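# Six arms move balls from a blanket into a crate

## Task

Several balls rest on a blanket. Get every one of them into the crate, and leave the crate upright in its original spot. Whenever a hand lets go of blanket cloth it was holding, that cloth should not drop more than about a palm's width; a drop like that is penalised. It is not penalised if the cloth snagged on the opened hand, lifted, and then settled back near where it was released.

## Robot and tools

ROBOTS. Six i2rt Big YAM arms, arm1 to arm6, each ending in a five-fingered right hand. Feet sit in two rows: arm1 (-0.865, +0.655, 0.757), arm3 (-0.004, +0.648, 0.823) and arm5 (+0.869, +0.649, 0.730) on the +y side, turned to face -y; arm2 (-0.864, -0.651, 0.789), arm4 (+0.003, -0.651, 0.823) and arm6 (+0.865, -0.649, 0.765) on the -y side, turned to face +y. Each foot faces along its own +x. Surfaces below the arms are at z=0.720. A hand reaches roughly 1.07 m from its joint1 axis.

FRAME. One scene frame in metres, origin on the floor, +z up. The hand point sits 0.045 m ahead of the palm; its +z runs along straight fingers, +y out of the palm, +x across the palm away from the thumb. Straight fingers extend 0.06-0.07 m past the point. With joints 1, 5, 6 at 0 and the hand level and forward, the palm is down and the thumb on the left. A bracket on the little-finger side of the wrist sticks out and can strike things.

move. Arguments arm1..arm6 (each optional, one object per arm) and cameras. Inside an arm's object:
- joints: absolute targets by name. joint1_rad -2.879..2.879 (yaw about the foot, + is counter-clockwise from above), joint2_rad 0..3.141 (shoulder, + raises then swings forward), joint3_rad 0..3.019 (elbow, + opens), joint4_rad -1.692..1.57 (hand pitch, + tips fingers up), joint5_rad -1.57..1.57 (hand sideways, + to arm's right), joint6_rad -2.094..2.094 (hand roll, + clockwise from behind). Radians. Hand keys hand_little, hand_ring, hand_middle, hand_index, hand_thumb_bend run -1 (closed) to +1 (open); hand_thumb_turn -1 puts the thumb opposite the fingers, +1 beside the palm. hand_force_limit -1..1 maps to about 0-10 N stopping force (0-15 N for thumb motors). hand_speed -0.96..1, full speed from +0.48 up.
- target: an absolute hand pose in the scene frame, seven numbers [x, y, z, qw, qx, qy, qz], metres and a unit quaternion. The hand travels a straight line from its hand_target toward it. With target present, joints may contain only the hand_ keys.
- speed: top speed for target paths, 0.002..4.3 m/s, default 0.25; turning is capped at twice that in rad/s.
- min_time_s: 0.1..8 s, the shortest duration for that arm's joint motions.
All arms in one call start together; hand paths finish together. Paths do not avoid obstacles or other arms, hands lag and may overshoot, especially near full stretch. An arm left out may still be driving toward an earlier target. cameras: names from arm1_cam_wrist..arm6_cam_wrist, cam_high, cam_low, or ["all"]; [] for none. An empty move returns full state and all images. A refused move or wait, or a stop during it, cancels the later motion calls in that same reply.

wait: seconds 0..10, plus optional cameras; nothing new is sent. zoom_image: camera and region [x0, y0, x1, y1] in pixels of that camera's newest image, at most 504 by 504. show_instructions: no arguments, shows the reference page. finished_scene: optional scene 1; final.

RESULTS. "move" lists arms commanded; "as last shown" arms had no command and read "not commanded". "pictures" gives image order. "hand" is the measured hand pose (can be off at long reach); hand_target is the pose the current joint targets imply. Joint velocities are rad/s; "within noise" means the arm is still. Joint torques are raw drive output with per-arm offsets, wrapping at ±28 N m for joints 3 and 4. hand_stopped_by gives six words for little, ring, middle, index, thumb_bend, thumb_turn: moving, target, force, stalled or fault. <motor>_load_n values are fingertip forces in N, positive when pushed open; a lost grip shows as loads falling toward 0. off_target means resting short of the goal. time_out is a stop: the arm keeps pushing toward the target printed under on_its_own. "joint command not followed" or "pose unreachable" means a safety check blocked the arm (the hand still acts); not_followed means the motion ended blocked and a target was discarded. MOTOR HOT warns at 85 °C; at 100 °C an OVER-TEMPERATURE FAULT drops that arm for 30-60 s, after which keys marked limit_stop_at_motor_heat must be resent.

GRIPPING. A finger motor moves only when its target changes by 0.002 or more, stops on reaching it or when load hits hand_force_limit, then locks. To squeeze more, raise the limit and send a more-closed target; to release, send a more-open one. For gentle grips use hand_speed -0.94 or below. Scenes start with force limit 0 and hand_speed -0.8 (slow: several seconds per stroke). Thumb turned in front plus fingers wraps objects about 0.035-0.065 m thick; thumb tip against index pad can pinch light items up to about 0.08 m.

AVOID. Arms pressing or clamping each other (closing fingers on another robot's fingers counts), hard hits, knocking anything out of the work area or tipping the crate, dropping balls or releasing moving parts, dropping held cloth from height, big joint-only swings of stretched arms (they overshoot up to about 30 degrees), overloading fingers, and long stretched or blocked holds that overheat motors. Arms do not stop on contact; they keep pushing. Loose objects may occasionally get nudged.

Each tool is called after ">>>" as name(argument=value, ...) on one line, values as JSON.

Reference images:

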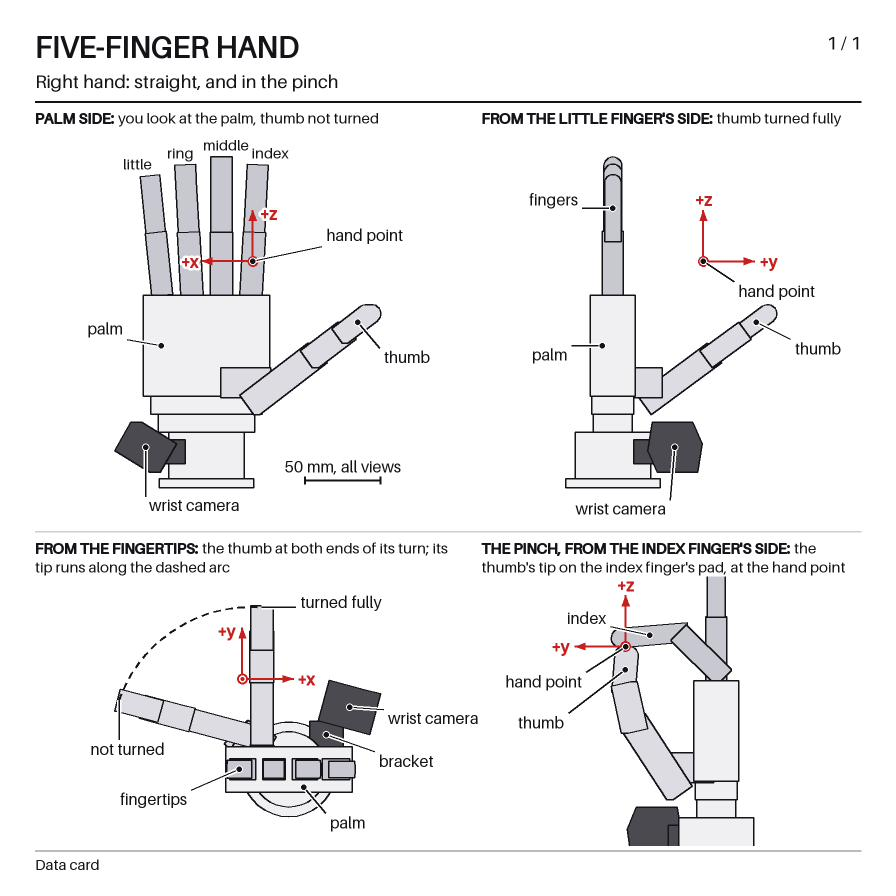

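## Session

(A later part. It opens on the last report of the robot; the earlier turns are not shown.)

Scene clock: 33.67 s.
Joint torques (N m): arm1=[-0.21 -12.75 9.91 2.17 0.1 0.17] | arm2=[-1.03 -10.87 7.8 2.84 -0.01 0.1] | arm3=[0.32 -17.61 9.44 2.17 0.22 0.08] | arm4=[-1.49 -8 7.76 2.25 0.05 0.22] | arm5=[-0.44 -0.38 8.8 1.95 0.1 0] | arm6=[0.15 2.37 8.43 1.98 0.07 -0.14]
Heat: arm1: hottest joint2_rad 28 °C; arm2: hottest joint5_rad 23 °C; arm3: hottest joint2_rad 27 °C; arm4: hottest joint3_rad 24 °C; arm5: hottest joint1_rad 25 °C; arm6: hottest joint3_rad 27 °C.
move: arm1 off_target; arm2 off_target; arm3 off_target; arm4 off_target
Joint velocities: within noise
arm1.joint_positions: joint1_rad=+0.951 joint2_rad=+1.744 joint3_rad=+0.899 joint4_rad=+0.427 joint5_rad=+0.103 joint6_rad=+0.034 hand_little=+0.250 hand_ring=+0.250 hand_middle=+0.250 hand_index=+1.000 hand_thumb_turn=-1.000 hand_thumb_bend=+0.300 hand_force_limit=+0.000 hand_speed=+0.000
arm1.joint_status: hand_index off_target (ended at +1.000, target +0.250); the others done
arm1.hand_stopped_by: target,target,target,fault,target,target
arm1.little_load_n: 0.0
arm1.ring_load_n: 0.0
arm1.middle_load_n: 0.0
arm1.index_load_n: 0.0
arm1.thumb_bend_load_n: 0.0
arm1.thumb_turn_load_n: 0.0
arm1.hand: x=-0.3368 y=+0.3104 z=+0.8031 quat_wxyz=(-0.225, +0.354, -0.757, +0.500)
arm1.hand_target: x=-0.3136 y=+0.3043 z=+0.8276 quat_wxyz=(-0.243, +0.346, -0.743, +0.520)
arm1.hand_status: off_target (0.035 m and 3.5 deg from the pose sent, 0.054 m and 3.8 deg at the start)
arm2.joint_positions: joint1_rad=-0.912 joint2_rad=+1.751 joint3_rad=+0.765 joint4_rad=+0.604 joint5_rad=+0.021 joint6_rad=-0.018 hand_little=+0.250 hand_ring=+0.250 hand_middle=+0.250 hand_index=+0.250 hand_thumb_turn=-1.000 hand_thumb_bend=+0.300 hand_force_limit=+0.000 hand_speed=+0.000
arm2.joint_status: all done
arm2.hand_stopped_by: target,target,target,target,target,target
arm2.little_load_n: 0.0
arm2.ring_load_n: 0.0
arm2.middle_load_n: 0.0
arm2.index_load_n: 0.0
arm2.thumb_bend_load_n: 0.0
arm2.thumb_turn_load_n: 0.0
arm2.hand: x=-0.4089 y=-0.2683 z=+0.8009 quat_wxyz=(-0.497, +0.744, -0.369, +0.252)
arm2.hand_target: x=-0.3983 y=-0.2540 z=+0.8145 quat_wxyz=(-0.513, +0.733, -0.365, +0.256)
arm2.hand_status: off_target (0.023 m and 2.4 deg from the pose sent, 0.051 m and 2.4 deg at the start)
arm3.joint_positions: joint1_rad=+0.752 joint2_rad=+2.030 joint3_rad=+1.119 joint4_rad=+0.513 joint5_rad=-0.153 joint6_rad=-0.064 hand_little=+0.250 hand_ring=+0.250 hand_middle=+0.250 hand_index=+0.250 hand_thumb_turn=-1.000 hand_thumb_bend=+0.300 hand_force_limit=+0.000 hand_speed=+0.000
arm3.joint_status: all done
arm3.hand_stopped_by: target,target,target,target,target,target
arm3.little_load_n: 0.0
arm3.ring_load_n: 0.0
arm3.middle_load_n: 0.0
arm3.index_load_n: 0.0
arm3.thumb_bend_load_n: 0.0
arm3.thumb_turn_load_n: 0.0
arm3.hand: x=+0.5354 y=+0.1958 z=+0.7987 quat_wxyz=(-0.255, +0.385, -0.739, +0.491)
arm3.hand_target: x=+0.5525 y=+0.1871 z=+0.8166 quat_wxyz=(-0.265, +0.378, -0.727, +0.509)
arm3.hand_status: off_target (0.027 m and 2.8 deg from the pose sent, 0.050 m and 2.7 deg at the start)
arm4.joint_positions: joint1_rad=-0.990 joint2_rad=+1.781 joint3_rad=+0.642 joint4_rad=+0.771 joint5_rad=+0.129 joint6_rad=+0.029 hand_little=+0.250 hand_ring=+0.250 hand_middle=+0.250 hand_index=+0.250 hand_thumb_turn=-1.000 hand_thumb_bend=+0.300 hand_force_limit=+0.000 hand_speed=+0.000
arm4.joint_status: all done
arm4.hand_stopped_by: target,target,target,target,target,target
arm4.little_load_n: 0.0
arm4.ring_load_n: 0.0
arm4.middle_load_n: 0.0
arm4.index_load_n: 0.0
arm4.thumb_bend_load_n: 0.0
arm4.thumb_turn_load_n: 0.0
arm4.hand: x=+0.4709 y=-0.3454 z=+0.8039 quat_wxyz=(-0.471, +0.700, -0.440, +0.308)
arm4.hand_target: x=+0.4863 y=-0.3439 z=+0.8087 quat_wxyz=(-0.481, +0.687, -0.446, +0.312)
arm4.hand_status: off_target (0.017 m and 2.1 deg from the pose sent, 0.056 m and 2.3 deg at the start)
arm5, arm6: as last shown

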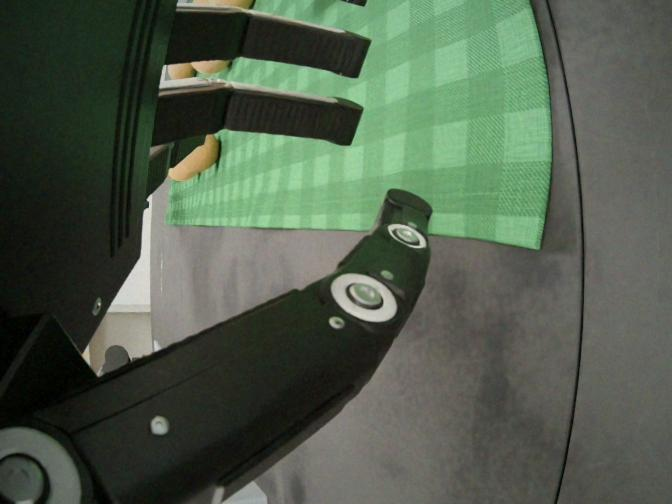

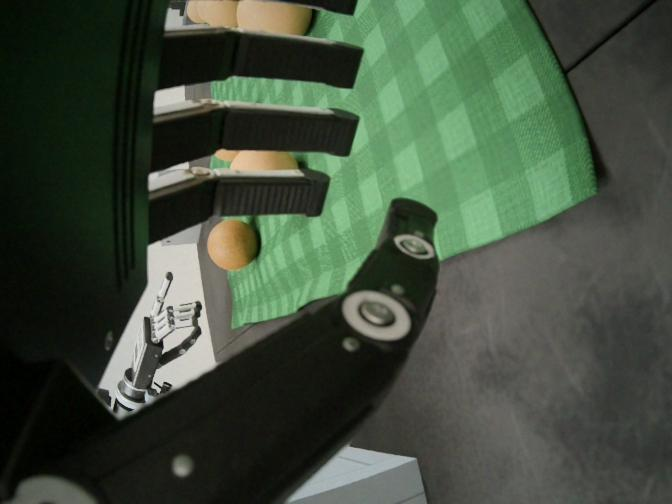

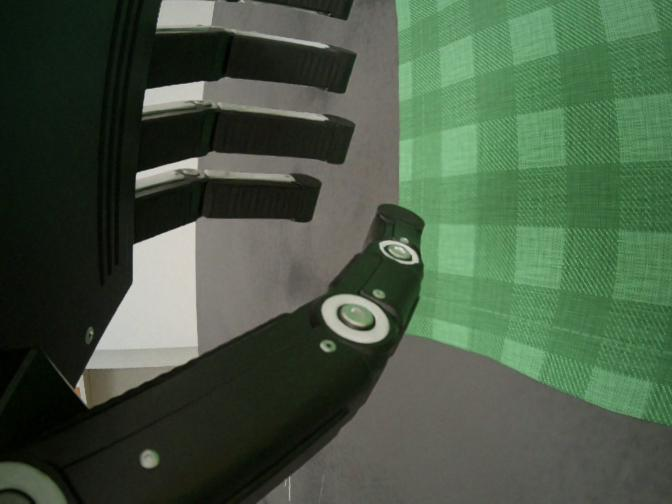

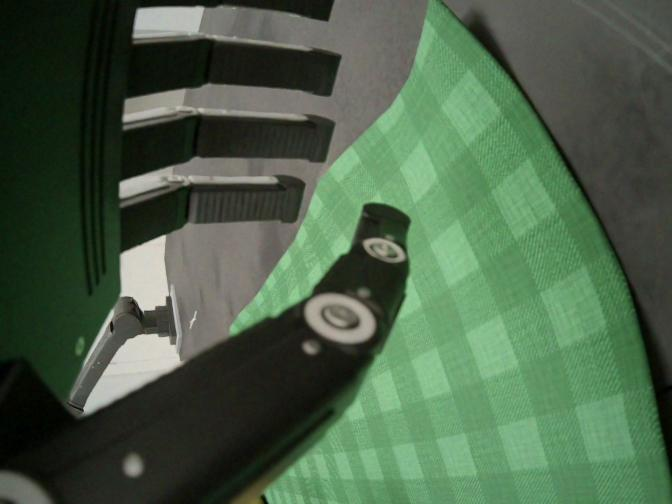

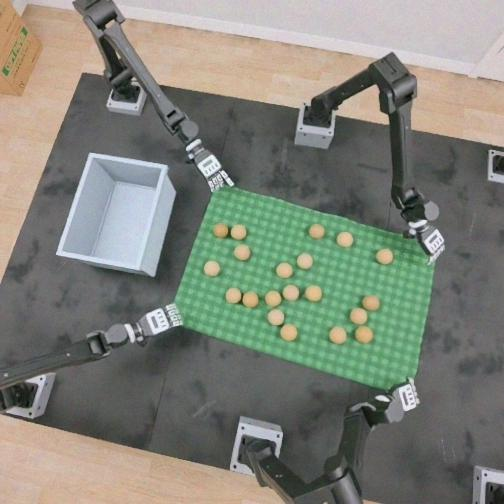

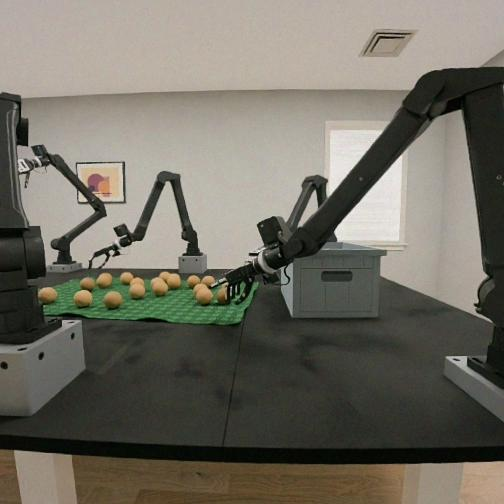

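>>> move(arm1={"target": [-0.312, 0.303, 0.774, 0.2424, -0.3462, 0.7424, -0.5199], "speed": 0.15, "joints": {"hand_thumb_bend": 0.1, "hand_middle": 0.1, "hand_ring": 0.1, "hand_little": 0.1}}, arm3={"target": [0.5534, 0.1861, 0.767, 0.2649, -0.3782, 0.7265, -0.5088], "speed": 0.15, "joints": {"hand_thumb_bend": 0.1, "hand_index": 0.1, "hand_middle": 0.1, "hand_ring": 0.1, "hand_little": 0.1}}, arm2={"target": [-0.3975, -0.2534, 0.763, 0.5133, -0.733, 0.3655, -0.2559], "speed": 0.15, "joints": {"hand_thumb_bend": 0.1, "hand_index": 0.1, "hand_middle": 0.1, "hand_ring": 0.1, "hand_little": 0.1}}, arm4={"target": [0.4868, -0.3435, 0.757, 0.481, -0.6869, 0.4461, -0.3124], "speed": 0.15, "joints": {"hand_thumb_bend": 0.1, "hand_index": 0.1, "hand_middle": 0.1, "hand_ring": 0.1, "hand_little": 0.1}}, cameras=["arm1_cam_wrist", "arm2_cam_wrist", "arm3_cam_wrist", "arm4_cam_wrist", "cam_high", "cam_low"])

Scene clock: 41.27 s.
Joint torques (N m): arm1=[-0.09 -13.74 7.65 2.22 0.11 0.18] | arm2=[-1.03 -11.75 6.49 2.88 -0.09 0.1] | arm3=[0.03 -18.02 8.72 1.92 0.14 0.04] | arm4=[-1.2 -8.06 6.11 2.35 0.04 0.18] | arm5=[0.15 -1.08 8.83 2.1 0.16 -0.02] | arm6=[0.21 2.43 8.46 1.96 0.06 -0.15]
Heat: arm1: hottest joint2_rad 29 °C; arm2: hottest joint5_rad 23 °C; arm3: hottest joint2_rad 27 °C; arm4: hottest joint3_rad 24 °C; arm5: hottest joint1_rad 25 °C; arm6: hottest joint3_rad 28 °C.
move: arm1 off_target; arm2 off_target; arm3 off_target; arm4 off_target
Joint velocities: within noise
arm1.joint_positions: joint1_rad=+0.951 joint2_rad=+1.868 joint3_rad=+0.899 joint4_rad=+0.567 joint5_rad=+0.103 joint6_rad=+0.034 hand_little=+0.100 hand_ring=+0.100 hand_middle=+0.100 hand_index=+1.000 hand_thumb_turn=-1.000 hand_thumb_bend=+0.100 hand_force_limit=+0.000 hand_speed=+0.000
arm1.joint_status: all done
arm1.hand_stopped_by: target,target,target,fault,target,target
arm1.little_load_n: 0.0
arm1.ring_load_n: 0.0
arm1.middle_load_n: 0.0
arm1.index_load_n: 0.0
arm1.thumb_bend_load_n: 0.5
arm1.thumb_turn_load_n: 0.0
arm1.hand: x=-0.3291 y=+0.3049 z=+0.7589 quat_wxyz=(-0.229, +0.351, -0.753, +0.507)
arm1.hand_target: x=-0.3126 y=+0.3036 z=+0.7742 quat_wxyz=(-0.243, +0.346, -0.742, +0.520)
arm1.hand_status: off_target (0.023 m and 2.6 deg from the pose sent, 0.039 m and 3.5 deg at the start)
arm2.joint_positions: joint1_rad=-0.912 joint2_rad=+1.891 joint3_rad=+0.765 joint4_rad=+0.749 joint5_rad=+0.021 joint6_rad=-0.017 hand_little=+0.100 hand_ring=+0.100 hand_middle=+0.100 hand_index=+0.100 hand_thumb_turn=-1.000 hand_thumb_bend=+0.100 hand_force_limit=+0.000 hand_speed=+0.000
arm2.joint_status: all done
arm2.hand_stopped_by: target,target,target,target,target,target
arm2.little_load_n: 0.0
arm2.ring_load_n: 0.0
arm2.middle_load_n: 0.0
arm2.index_load_n: 0.0
arm2.thumb_bend_load_n: 0.0
arm2.thumb_turn_load_n: 0.0
arm2.hand: x=-0.4071 y=-0.2659 z=+0.7532 quat_wxyz=(-0.498, +0.743, -0.368, +0.253)
arm2.hand_target: x=-0.3980 y=-0.2538 z=+0.7633 quat_wxyz=(-0.513, +0.733, -0.366, +0.256)
arm2.hand_status: off_target (0.019 m and 2.1 deg from the pose sent, 0.042 m and 2.4 deg at the start)
arm3.joint_positions: joint1_rad=+0.752 joint2_rad=+2.136 joint3_rad=+1.127 joint4_rad=+0.614 joint5_rad=-0.153 joint6_rad=-0.063 hand_little=+0.100 hand_ring=+0.100 hand_middle=+0.100 hand_index=+0.100 hand_thumb_turn=-1.000 hand_thumb_bend=+0.100 hand_force_limit=+0.000 hand_speed=+0.000
arm3.joint_status: all done
arm3.hand_stopped_by: target,target,target,target,target,target
arm3.little_load_n: 0.0
arm3.ring_load_n: 0.0
arm3.middle_load_n: 0.0
arm3.index_load_n: 0.0
arm3.thumb_bend_load_n: 0.0
arm3.thumb_turn_load_n: 0.0
arm3.hand: x=+0.5360 y=+0.1951 z=+0.7514 quat_wxyz=(-0.256, +0.384, -0.739, +0.492)
arm3.hand_target: x=+0.5527 y=+0.1870 z=+0.7675 quat_wxyz=(-0.265, +0.378, -0.727, +0.509)
arm3.hand_status: off_target (0.025 m and 2.7 deg from the pose sent, 0.038 m and 2.8 deg at the start)
arm4.joint_positions: joint1_rad=-0.990 joint2_rad=+1.944 joint3_rad=+0.658 joint4_rad=+0.928 joint5_rad=+0.128 joint6_rad=+0.029 hand_little=+0.100 hand_ring=+0.100 hand_middle=+0.100 hand_index=+0.100 hand_thumb_turn=-1.000 hand_thumb_bend=+0.100 hand_force_limit=+0.000 hand_speed=+0.000
arm4.joint_status: all done
arm4.hand_stopped_by: target,target,target,target,target,target
arm4.little_load_n: 0.0
arm4.ring_load_n: 0.0
arm4.middle_load_n: 0.0
arm4.index_load_n: 0.0
arm4.thumb_bend_load_n: 0.5
arm4.thumb_turn_load_n: 0.0
arm4.hand: x=+0.4743 y=-0.3432 z=+0.7577 quat_wxyz=(-0.474, +0.697, -0.439, +0.310)
arm4.hand_target: x=+0.4865 y=-0.3437 z=+0.7572 quat_wxyz=(-0.481, +0.687, -0.446, +0.312)
arm4.hand_status: off_target (0.013 m and 1.7 deg from the pose sent, 0.050 m and 2.1 deg at the start)
arm5, arm6: as last shown
arm5.ring_load_n: 0.5

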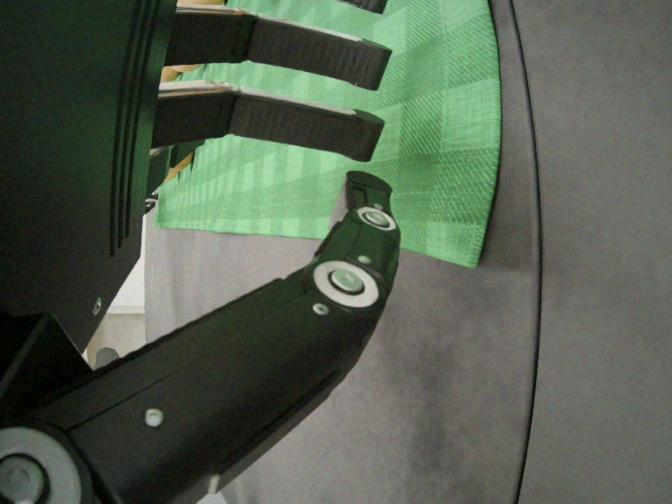

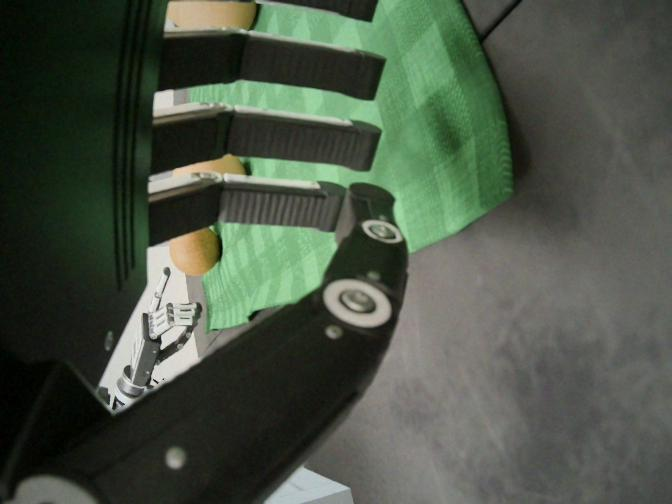

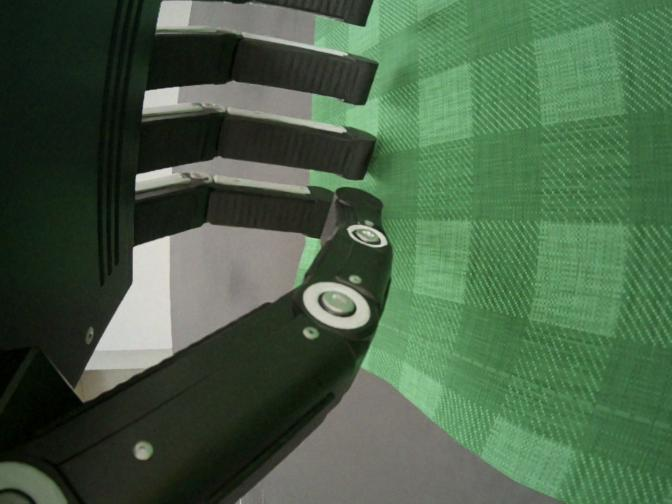

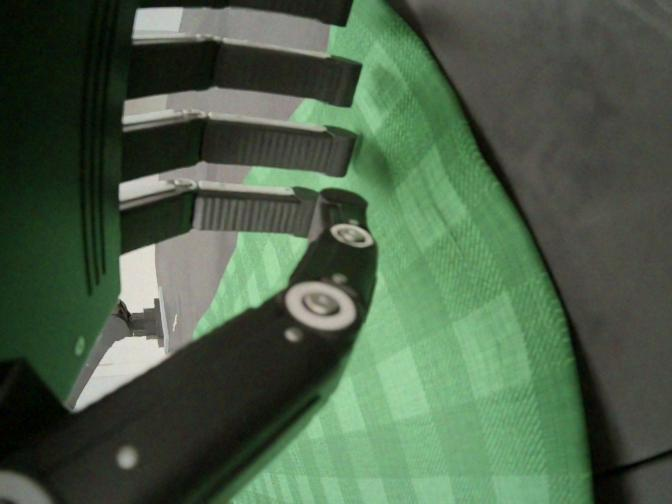

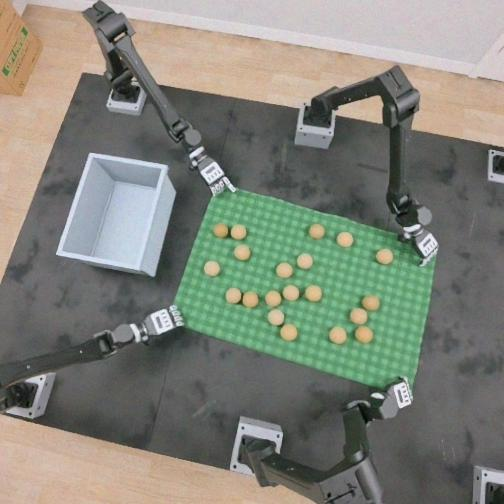

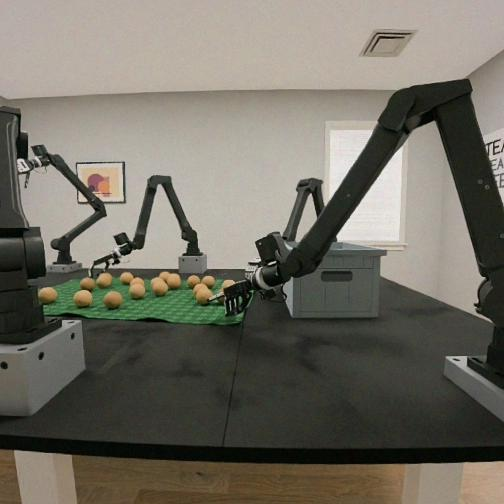

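>>> move(arm1={"target": [-0.312, 0.303, 0.754, 0.2424, -0.3462, 0.7424, -0.5199], "speed": 0.1}, arm3={"target": [0.5534, 0.1861, 0.752, 0.2649, -0.3782, 0.7265, -0.5088], "speed": 0.1}, arm2={"target": [-0.3975, -0.2534, 0.747, 0.5133, -0.733, 0.3655, -0.2559], "speed": 0.1}, arm4={"target": [0.4868, -0.3435, 0.738, 0.481, -0.6869, 0.4461, -0.3124], "speed": 0.1}, cameras=["arm1_cam_wrist", "arm2_cam_wrist", "arm3_cam_wrist", "arm4_cam_wrist"])

Scene clock: 42.77 s.
Joint torques (N m): arm1=[-0.15 -13.63 7.23 2.17 0.09 0.16] | arm2=[-1.08 -11.22 6.27 2.81 -0.1 0.09] | arm3=[-0.44 -16.73 8.36 1.83 0.21 0.03] | arm4=[-1.79 -7.18 5.57 1.92 0.07 0.23] | arm5=[-0.56 -1.08 8.76 2.28 0.15 -0.05] | arm6=[0.15 2.43 8.46 1.95 0.06 -0.15]
Heat: arm1: hottest joint2_rad 29 °C; arm2: hottest joint5_rad 23 °C; arm3: hottest joint2_rad 27 °C; arm4: hottest joint3_rad 24 °C; arm5: hottest joint1_rad 25 °C; arm6: hottest joint3_rad 28 °C.
move: arm1 off_target; arm2 off_target; arm3 off_target; arm4 off_target
Joint velocities: within noise
arm1.joint_positions: joint1_rad=+0.951 joint2_rad=+1.909 joint3_rad=+0.899 joint4_rad=+0.620 joint5_rad=+0.104 joint6_rad=+0.034 hand_little=+0.100 hand_ring=+0.100 hand_middle=+0.100 hand_index=+1.000 hand_thumb_turn=-1.000 hand_thumb_bend=+0.100 hand_force_limit=+0.000 hand_speed=+0.000
arm1.joint_status: not commanded
arm1.hand_stopped_by: target,target,target,fault,target,target
arm1.little_load_n: 0.0
arm1.ring_load_n: 0.0
arm1.middle_load_n: 0.0
arm1.index_load_n: 0.0
arm1.thumb_bend_load_n: 0.5
arm1.thumb_turn_load_n: 0.0
arm1.hand: x=-0.3267 y=+0.3032 z=+0.7459 quat_wxyz=(-0.232, +0.349, -0.750, +0.511)
arm1.hand_target: x=-0.3125 y=+0.3035 z=+0.7540 quat_wxyz=(-0.242, +0.346, -0.743, +0.520)
arm1.hand_status: off_target (0.017 m and 1.9 deg from the pose sent, 0.018 m and 2.6 deg at the start)
arm2.joint_positions: joint1_rad=-0.912 joint2_rad=+1.927 joint3_rad=+0.767 joint4_rad=+0.794 joint5_rad=+0.021 joint6_rad=-0.017 hand_little=+0.100 hand_ring=+0.100 hand_middle=+0.100 hand_index=+0.100 hand_thumb_turn=-1.000 hand_thumb_bend=+0.100 hand_force_limit=+0.000 hand_speed=+0.000
arm2.joint_status: not commanded
arm2.hand_stopped_by: target,target,target,target,target,target
arm2.little_load_n: 0.0
arm2.ring_load_n: 0.0
arm2.middle_load_n: 0.0
arm2.index_load_n: 0.0
arm2.thumb_bend_load_n: 0.0
arm2.thumb_turn_load_n: 0.0
arm2.hand: x=-0.4056 y=-0.2646 z=+0.7435 quat_wxyz=(-0.503, +0.740, -0.367, +0.255)
arm2.hand_target: x=-0.3979 y=-0.2537 z=+0.7473 quat_wxyz=(-0.513, +0.733, -0.366, +0.256)
arm2.hand_status: off_target (0.014 m and 1.5 deg from the pose sent, 0.017 m and 2.1 deg at the start)
arm3.joint_positions: joint1_rad=+0.752 joint2_rad=+2.156 joint3_rad=+1.133 joint4_rad=+0.645 joint5_rad=-0.153 joint6_rad=-0.062 hand_little=+0.100 hand_ring=+0.100 hand_middle=+0.100 hand_index=+0.100 hand_thumb_turn=-1.000 hand_thumb_bend=+0.100 hand_force_limit=+0.000 hand_speed=+0.000
arm3.joint_status: not commanded
arm3.hand_stopped_by: target,target,target,target,target,target
arm3.little_load_n: 0.0
arm3.ring_load_n: 0.0
arm3.middle_load_n: 0.0
arm3.index_load_n: 0.0
arm3.thumb_bend_load_n: 0.0
arm3.thumb_turn_load_n: 0.0
arm3.hand: x=+0.5390 y=+0.1922 z=+0.7475 quat_wxyz=(-0.258, +0.382, -0.734, +0.499)
arm3.hand_target: x=+0.5529 y=+0.1868 z=+0.7523 quat_wxyz=(-0.265, +0.378, -0.727, +0.509)
arm3.hand_status: off_target (0.016 m and 1.7 deg from the pose sent, 0.020 m and 2.7 deg at the start)
arm4.joint_positions: joint1_rad=-0.990 joint2_rad=+1.992 joint3_rad=+0.670 joint4_rad=+0.996 joint5_rad=+0.127 joint6_rad=+0.030 hand_little=+0.100 hand_ring=+0.100 hand_middle=+0.100 hand_index=+0.100 hand_thumb_turn=-1.000 hand_thumb_bend=+0.100 hand_force_limit=+0.000 hand_speed=+0.000
arm4.joint_status: not commanded
arm4.hand_stopped_by: target,target,target,target,target,target
arm4.little_load_n: 0.0
arm4.ring_load_n: 0.0
arm4.middle_load_n: -2.0
arm4.index_load_n: 0.0
arm4.thumb_bend_load_n: 0.0
arm4.thumb_turn_load_n: 0.0
arm4.hand: x=+0.4797 y=-0.3393 z=+0.7512 quat_wxyz=(-0.486, +0.689, -0.436, +0.315)
arm4.hand_target: x=+0.4862 y=-0.3438 z=+0.7382 quat_wxyz=(-0.481, +0.687, -0.446, +0.312)
arm4.hand_status: off_target (0.016 m and 1.4 deg from the pose sent, 0.023 m and 1.7 deg at the start)
arm5, arm6: as last shown
arm5.ring_load_n: -0.5

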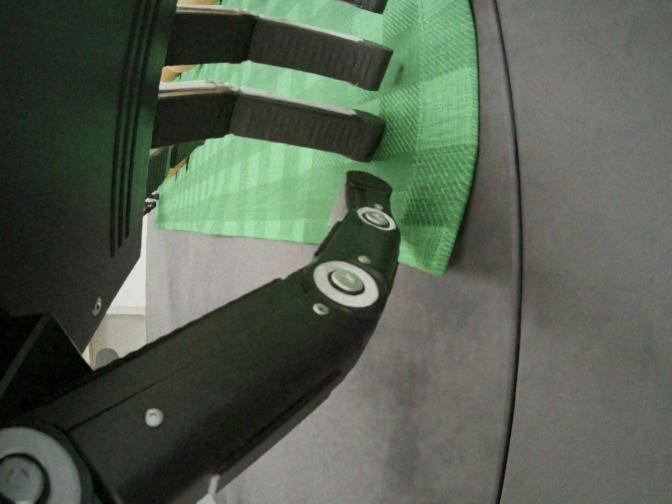

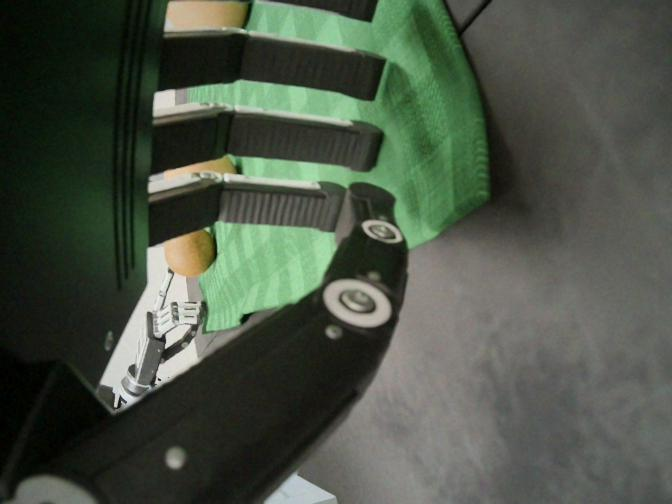

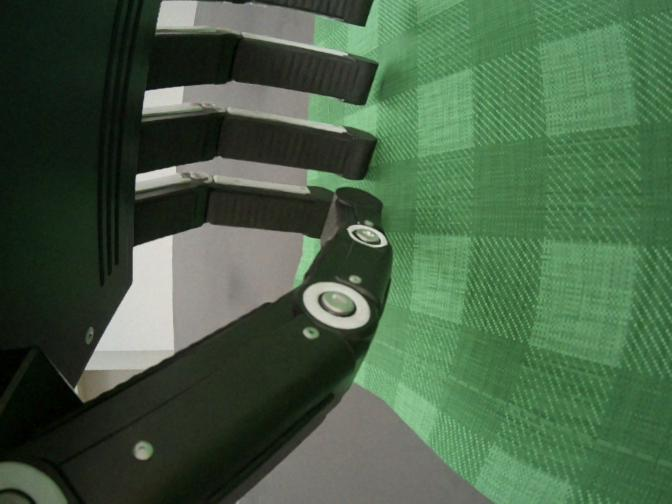

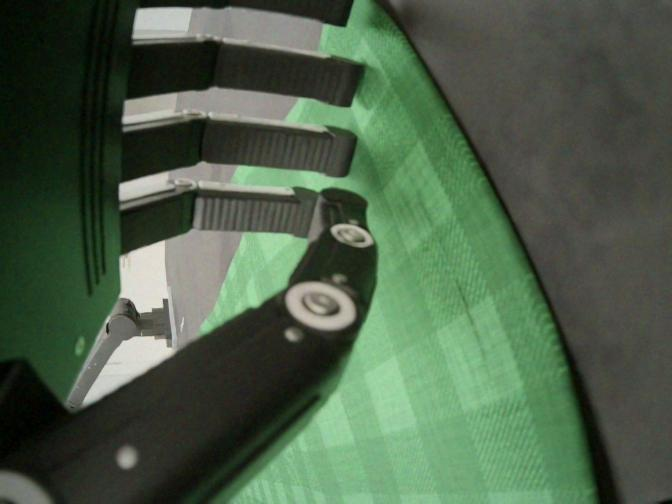

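>>> move(arm1={"joints": {"hand_speed": -0.7, "hand_thumb_bend": -0.5, "hand_middle": -0.4, "hand_ring": -0.4, "hand_little": -0.4, "hand_force_limit": 0.1}}, arm2={"joints": {"hand_speed": -0.7, "hand_thumb_bend": -0.5, "hand_index": -0.4, "hand_middle": -0.4, "hand_ring": -0.4, "hand_little": -0.4, "hand_force_limit": 0.1}}, arm3={"joints": {"hand_speed": -0.7, "hand_thumb_bend": -0.5, "hand_index": -0.4, "hand_middle": -0.4, "hand_ring": -0.4, "hand_little": -0.4, "hand_force_limit": 0.1}}, arm4={"joints": {"hand_speed": -0.7, "hand_thumb_bend": -0.5, "hand_index": -0.4, "hand_middle": -0.4, "hand_ring": -0.4, "hand_little": -0.4, "hand_force_limit": 0.1}}, cameras=["arm1_cam_wrist", "arm2_cam_wrist", "arm3_cam_wrist", "arm4_cam_wrist"])

Scene clock: 45.67 s.
Joint torques (N m): arm1=[-0.09 -13.45 7.15 2.17 0.09 0.17] | arm2=[-1.08 -11.28 6.22 2.77 -0.11 0.1] | arm3=[0.85 -16.91 8.54 1.77 0.24 0.06] | arm4=[-1.67 -8.53 4.83 1.77 0.11 0.19] | arm5=[-0.03 -0.44 8.96 2.06 0.17 -0.01] | arm6=[0.15 2.37 8.46 1.98 0.06 -0.15]
Heat: arm1: hottest joint2_rad 29 °C; arm2: hottest joint5_rad 23 °C; arm3: hottest joint2_rad 27 °C; arm4: hottest joint3_rad 24 °C; arm5: hottest joint1_rad 25 °C; arm6: hottest joint3_rad 28 °C.
move: arm1 off_target; arm2 off_target; arm3 off_target; arm4 off_target
Joint velocities: within noise
arm1.joint_positions: joint1_rad=+0.951 joint2_rad=+1.909 joint3_rad=+0.899 joint4_rad=+0.622 joint5_rad=+0.104 joint6_rad=+0.034 hand_little=-0.400 hand_ring=-0.400 hand_middle=-0.227 hand_index=+1.000 hand_thumb_turn=-1.000 hand_thumb_bend=-0.079 hand_force_limit=+0.100 hand_speed=-0.700
arm1.joint_status: hand_middle off_target (ended at -0.227, target -0.400); hand_thumb_bend off_target (ended at -0.079, target -0.500); the others done
arm1.hand_stopped_by: target,target,force,fault,force,target
arm1.little_load_n: 0.0
arm1.ring_load_n: 0.0
arm1.middle_load_n: 10.0
arm1.index_load_n: 0.0
arm1.thumb_bend_load_n: 9.0
arm1.thumb_turn_load_n: 0.5
arm1.hand: x=-0.3266 y=+0.3031 z=+0.7462 quat_wxyz=(-0.232, +0.349, -0.750, +0.512)
arm1.hand_target: x=-0.3124 y=+0.3035 z=+0.7541 quat_wxyz=(-0.243, +0.346, -0.742, +0.520)
arm1.hand_status: not commanded
arm2.joint_positions: joint1_rad=-0.912 joint2_rad=+1.930 joint3_rad=+0.768 joint4_rad=+0.796 joint5_rad=+0.021 joint6_rad=-0.017 hand_little=-0.400 hand_ring=-0.400 hand_middle=-0.255 hand_index=-0.256 hand_thumb_turn=-1.000 hand_thumb_bend=-0.120 hand_force_limit=+0.100 hand_speed=-0.700
arm2.joint_status: hand_middle off_target (ended at -0.255, target -0.400); hand_index off_target (ended at -0.256, target -0.400); hand_thumb_bend off_target (ended at -0.120, target -0.500); the others done
arm2.hand_stopped_by: target,target,force,force,force,target
arm2.little_load_n: 0.0
arm2.ring_load_n: 0.0
arm2.middle_load_n: 9.0
arm2.index_load_n: 6.0
arm2.thumb_bend_load_n: 10.0
arm2.thumb_turn_load_n: 0.0
arm2.hand: x=-0.4055 y=-0.2645 z=+0.7427 quat_wxyz=(-0.502, +0.740, -0.367, +0.255)
arm2.hand_target: x=-0.3978 y=-0.2536 z=+0.7474 quat_wxyz=(-0.513, +0.733, -0.366, +0.256)
arm2.hand_status: not commanded
arm3.joint_positions: joint1_rad=+0.752 joint2_rad=+2.159 joint3_rad=+1.135 joint4_rad=+0.645 joint5_rad=-0.153 joint6_rad=-0.062 hand_little=-0.400 hand_ring=-0.400 hand_middle=-0.251 hand_index=-0.253 hand_thumb_turn=-1.000 hand_thumb_bend=-0.091 hand_force_limit=+0.100 hand_speed=-0.700
arm3.joint_status: hand_middle off_target (ended at -0.251, target -0.400); hand_index off_target (ended at -0.253, target -0.400); hand_thumb_bend off_target (ended at -0.091, target -0.500); the others done
arm3.hand_stopped_by: target,target,force,force,force,target
arm3.little_load_n: 0.0
arm3.ring_load_n: 0.0
arm3.middle_load_n: 10.5
arm3.index_load_n: 9.5
arm3.thumb_bend_load_n: 7.5
arm3.thumb_turn_load_n: 0.5
arm3.hand: x=+0.5389 y=+0.1923 z=+0.7459 quat_wxyz=(-0.258, +0.382, -0.734, +0.498)
arm3.hand_target: x=+0.5530 y=+0.1867 z=+0.7525 quat_wxyz=(-0.265, +0.378, -0.726, +0.509)
arm3.hand_status: not commanded
arm4.joint_positions: joint1_rad=-0.991 joint2_rad=+2.000 joint3_rad=+0.679 joint4_rad=+0.996 joint5_rad=+0.127 joint6_rad=+0.030 hand_little=-0.400 hand_ring=-0.400 hand_middle=-0.228 hand_index=-0.252 hand_thumb_turn=-1.000 hand_thumb_bend=-0.078 hand_force_limit=+0.100 hand_speed=-0.700
arm4.joint_status: hand_middle off_target (ended at -0.228, target -0.400); hand_index off_target (ended at -0.252, target -0.400); hand_thumb_bend off_target (ended at -0.078, target -0.500); the others done
arm4.hand_stopped_by: target,target,force,force,force,target
arm4.little_load_n: 0.0
arm4.ring_load_n: 0.5
arm4.middle_load_n: 6.5
arm4.index_load_n: 14.0
arm4.thumb_bend_load_n: 7.5
arm4.thumb_turn_load_n: 0.0
arm4.hand: x=+0.4826 y=-0.3379 z=+0.7503 quat_wxyz=(-0.487, +0.688, -0.436, +0.315)
arm4.hand_target: x=+0.4862 y=-0.3438 z=+0.7382 quat_wxyz=(-0.481, +0.687, -0.446, +0.312)
arm4.hand_status: not commanded
arm5, arm6: as last shown
arm5.ring_load_n: 0.0

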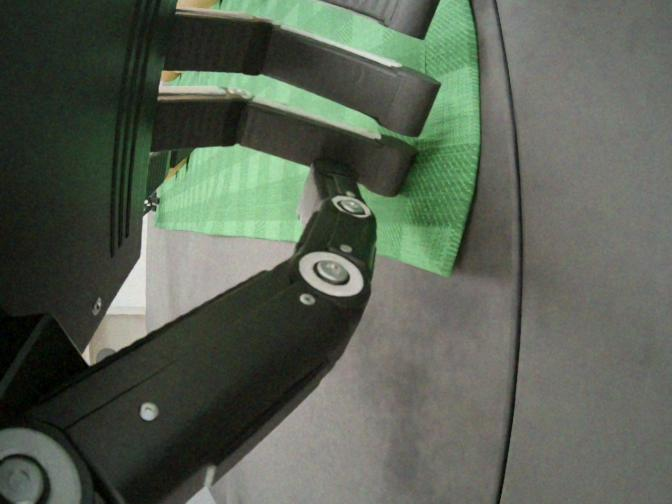

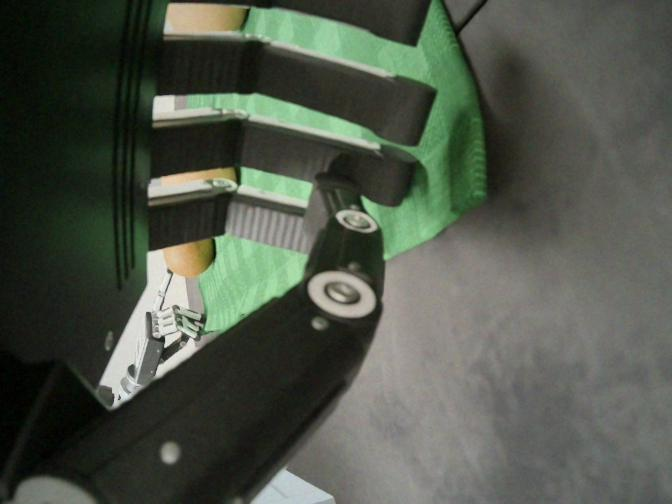

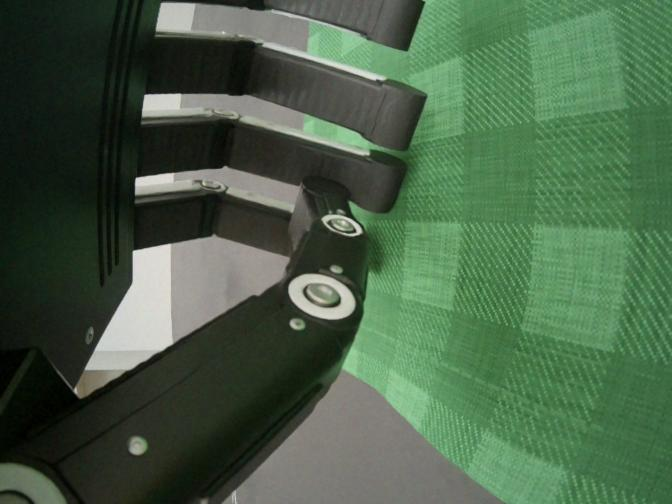

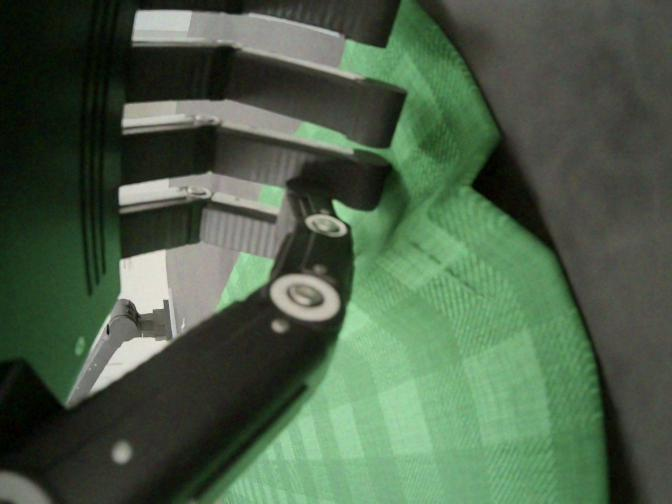

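>>> move(arm1={"target": [-0.312, 0.303, 0.738, 0.2424, -0.3462, 0.7424, -0.5199], "speed": 0.03, "joints": {"hand_speed": 0, "hand_thumb_bend": 0.1, "hand_middle": 0.1, "hand_ring": 0.1, "hand_little": 0.1}}, arm2={"target": [-0.3975, -0.2534, 0.733, 0.5133, -0.733, 0.3655, -0.2559], "speed": 0.03, "joints": {"hand_speed": 0, "hand_thumb_bend": 0.1, "hand_index": 0.1, "hand_middle": 0.1, "hand_ring": 0.1, "hand_little": 0.1}}, arm3={"target": [0.5534, 0.1861, 0.737, 0.2649, -0.3782, 0.7265, -0.5088], "speed": 0.03, "joints": {"hand_speed": 0, "hand_thumb_bend": 0.1, "hand_index": 0.1, "hand_middle": 0.1, "hand_ring": 0.1, "hand_little": 0.1}}, arm4={"target": [0.4868, -0.3435, 0.79, 0.481, -0.6869, 0.4461, -0.3124], "speed": 0.08}, cameras=["arm1_cam_wrist", "arm2_cam_wrist", "arm3_cam_wrist", "arm4_cam_wrist"])

Scene clock: 47.97 s.
Joint torques (N m): arm1=[-0.15 -12.1 7.04 1.78 0.09 0.15] | arm2=[-1.2 -10.4 5.67 2.41 -0.11 0.09] | arm3=[0.85 -15.62 8.17 1.61 0.08 0.07] | arm4=[-1.32 -10.11 4.68 1.13 0.08 0.18] | arm5=[-0.67 -1.2 8.83 2.13 0.15 -0.03] | arm6=[0.15 2.37 8.46 1.96 0.06 -0.14]
Heat: arm1: hottest joint2_rad 29 °C; arm2: hottest joint5_rad 23 °C; arm3: hottest joint2_rad 27 °C; arm4: hottest joint3_rad 24 °C; arm5: hottest joint1_rad 25 °C; arm6: hottest joint3_rad 29 °C.
move: arm1 off_target; arm2 off_target; arm3 off_target; arm4 done
Joint velocities: within noise
arm1.joint_positions: joint1_rad=+0.951 joint2_rad=+1.931 joint3_rad=+0.899 joint4_rad=+0.672 joint5_rad=+0.104 joint6_rad=+0.035 hand_little=+0.100 hand_ring=+0.100 hand_middle=+0.100 hand_index=+1.000 hand_thumb_turn=-1.000 hand_thumb_bend=+0.100 hand_force_limit=+0.100 hand_speed=+0.000
arm1.joint_status: all done
arm1.hand_stopped_by: target,target,target,fault,target,target
arm1.little_load_n: 0.0
arm1.ring_load_n: 0.0
arm1.middle_load_n: -0.5
arm1.index_load_n: 0.0
arm1.thumb_bend_load_n: 0.0
arm1.thumb_turn_load_n: 0.0
arm1.hand: x=-0.3228 y=+0.3006 z=+0.7439 quat_wxyz=(-0.238, +0.345, -0.743, +0.521)
arm1.hand_target: x=-0.3124 y=+0.3034 z=+0.7380 quat_wxyz=(-0.242, +0.346, -0.742, +0.520)
arm1.hand_status: off_target (0.013 m and 0.6 deg from the pose sent, 0.017 m and 1.8 deg at the start)
arm2.joint_positions: joint1_rad=-0.912 joint2_rad=+1.957 joint3_rad=+0.778 joint4_rad=+0.843 joint5_rad=+0.021 joint6_rad=-0.016 hand_little=+0.100 hand_ring=+0.100 hand_middle=+0.100 hand_index=+0.100 hand_thumb_turn=-1.000 hand_thumb_bend=+0.100 hand_force_limit=+0.100 hand_speed=+0.000
arm2.joint_status: all done
arm2.hand_stopped_by: target,target,target,target,target,target
arm2.little_load_n: 0.0
arm2.ring_load_n: 0.0
arm2.middle_load_n: -0.5
arm2.index_load_n: 0.0
arm2.thumb_bend_load_n: 0.0
arm2.thumb_turn_load_n: 0.0
arm2.hand: x=-0.3998 y=-0.2600 z=+0.7416 quat_wxyz=(-0.513, +0.732, -0.364, +0.260)
arm2.hand_target: x=-0.3978 y=-0.2537 z=+0.7331 quat_wxyz=(-0.513, +0.733, -0.366, +0.256)
arm2.hand_status: off_target (0.011 m and 0.5 deg from the pose sent, 0.017 m and 1.5 deg at the start)
arm3.joint_positions: joint1_rad=+0.752 joint2_rad=+2.176 joint3_rad=+1.144 joint4_rad=+0.680 joint5_rad=-0.151 joint6_rad=-0.062 hand_little=+0.100 hand_ring=+0.100 hand_middle=+0.100 hand_index=+0.100 hand_thumb_turn=-1.000 hand_thumb_bend=+0.100 hand_force_limit=+0.100 hand_speed=+0.000
arm3.joint_status: all done
arm3.hand_stopped_by: target,target,target,target,target,target
arm3.little_load_n: 0.0
arm3.ring_load_n: 0.0
arm3.middle_load_n: -1.5
arm3.index_load_n: 0.0
arm3.thumb_bend_load_n: 0.0
arm3.thumb_turn_load_n: 0.0
arm3.hand: x=+0.5430 y=+0.1875 z=+0.7458 quat_wxyz=(-0.261, +0.379, -0.727, +0.509)
arm3.hand_target: x=+0.5528 y=+0.1865 z=+0.7372 quat_wxyz=(-0.265, +0.378, -0.727, +0.509)
arm3.hand_status: off_target (0.014 m and 0.5 deg from the pose sent, 0.018 m and 1.8 deg at the start)
arm4.joint_positions: joint1_rad=-0.992 joint2_rad=+1.864 joint3_rad=+0.679 joint4_rad=+0.865 joint5_rad=+0.127 joint6_rad=+0.030 hand_little=-0.400 hand_ring=-0.400 hand_middle=-0.228 hand_index=-0.252 hand_thumb_turn=-1.000 hand_thumb_bend=-0.078 hand_force_limit=+0.100 hand_speed=-0.700
arm4.joint_status: not commanded
arm4.hand_stopped_by: target,target,force,force,force,target
arm4.little_load_n: 0.0
arm4.ring_load_n: 0.0
arm4.middle_load_n: 7.0
arm4.index_load_n: 14.0
arm4.thumb_bend_load_n: 8.0
arm4.thumb_turn_load_n: 0.0
arm4.hand: x=+0.4876 y=-0.3355 z=+0.7942 quat_wxyz=(-0.488, +0.687, -0.436, +0.316)
arm4.hand_target: x=+0.4869 y=-0.3435 z=+0.7901 quat_wxyz=(-0.481, +0.687, -0.446, +0.313)
arm4.hand_status: done (0.009 m and 1.5 deg from the pose sent, 0.040 m and 1.4 deg at the start)
arm5, arm6: as last shown

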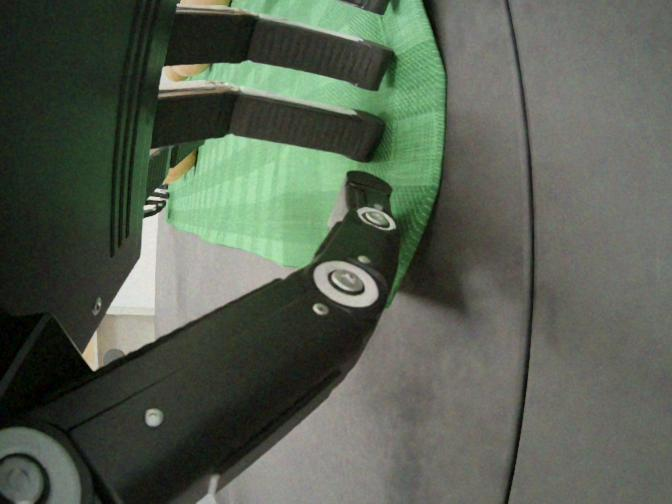

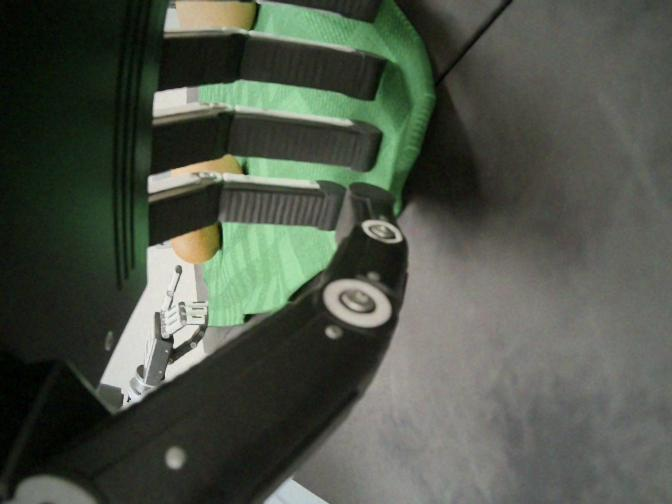

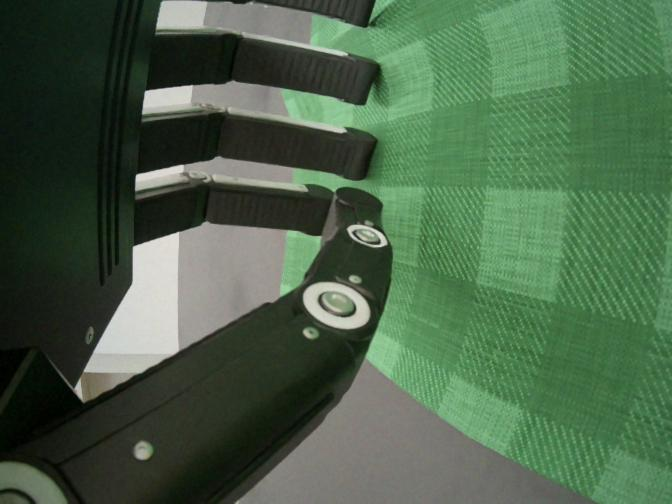

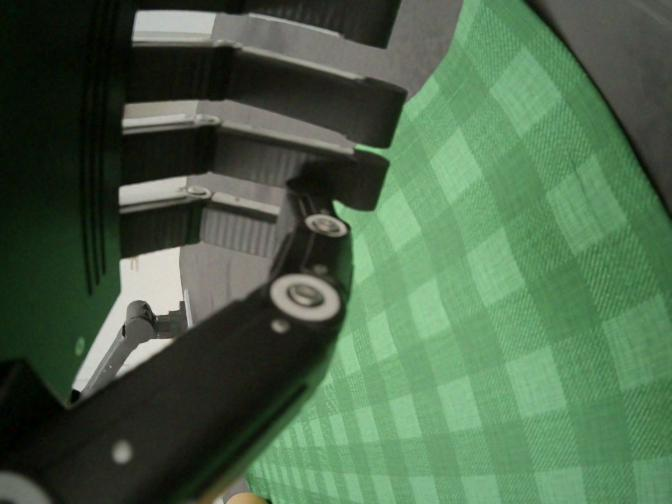

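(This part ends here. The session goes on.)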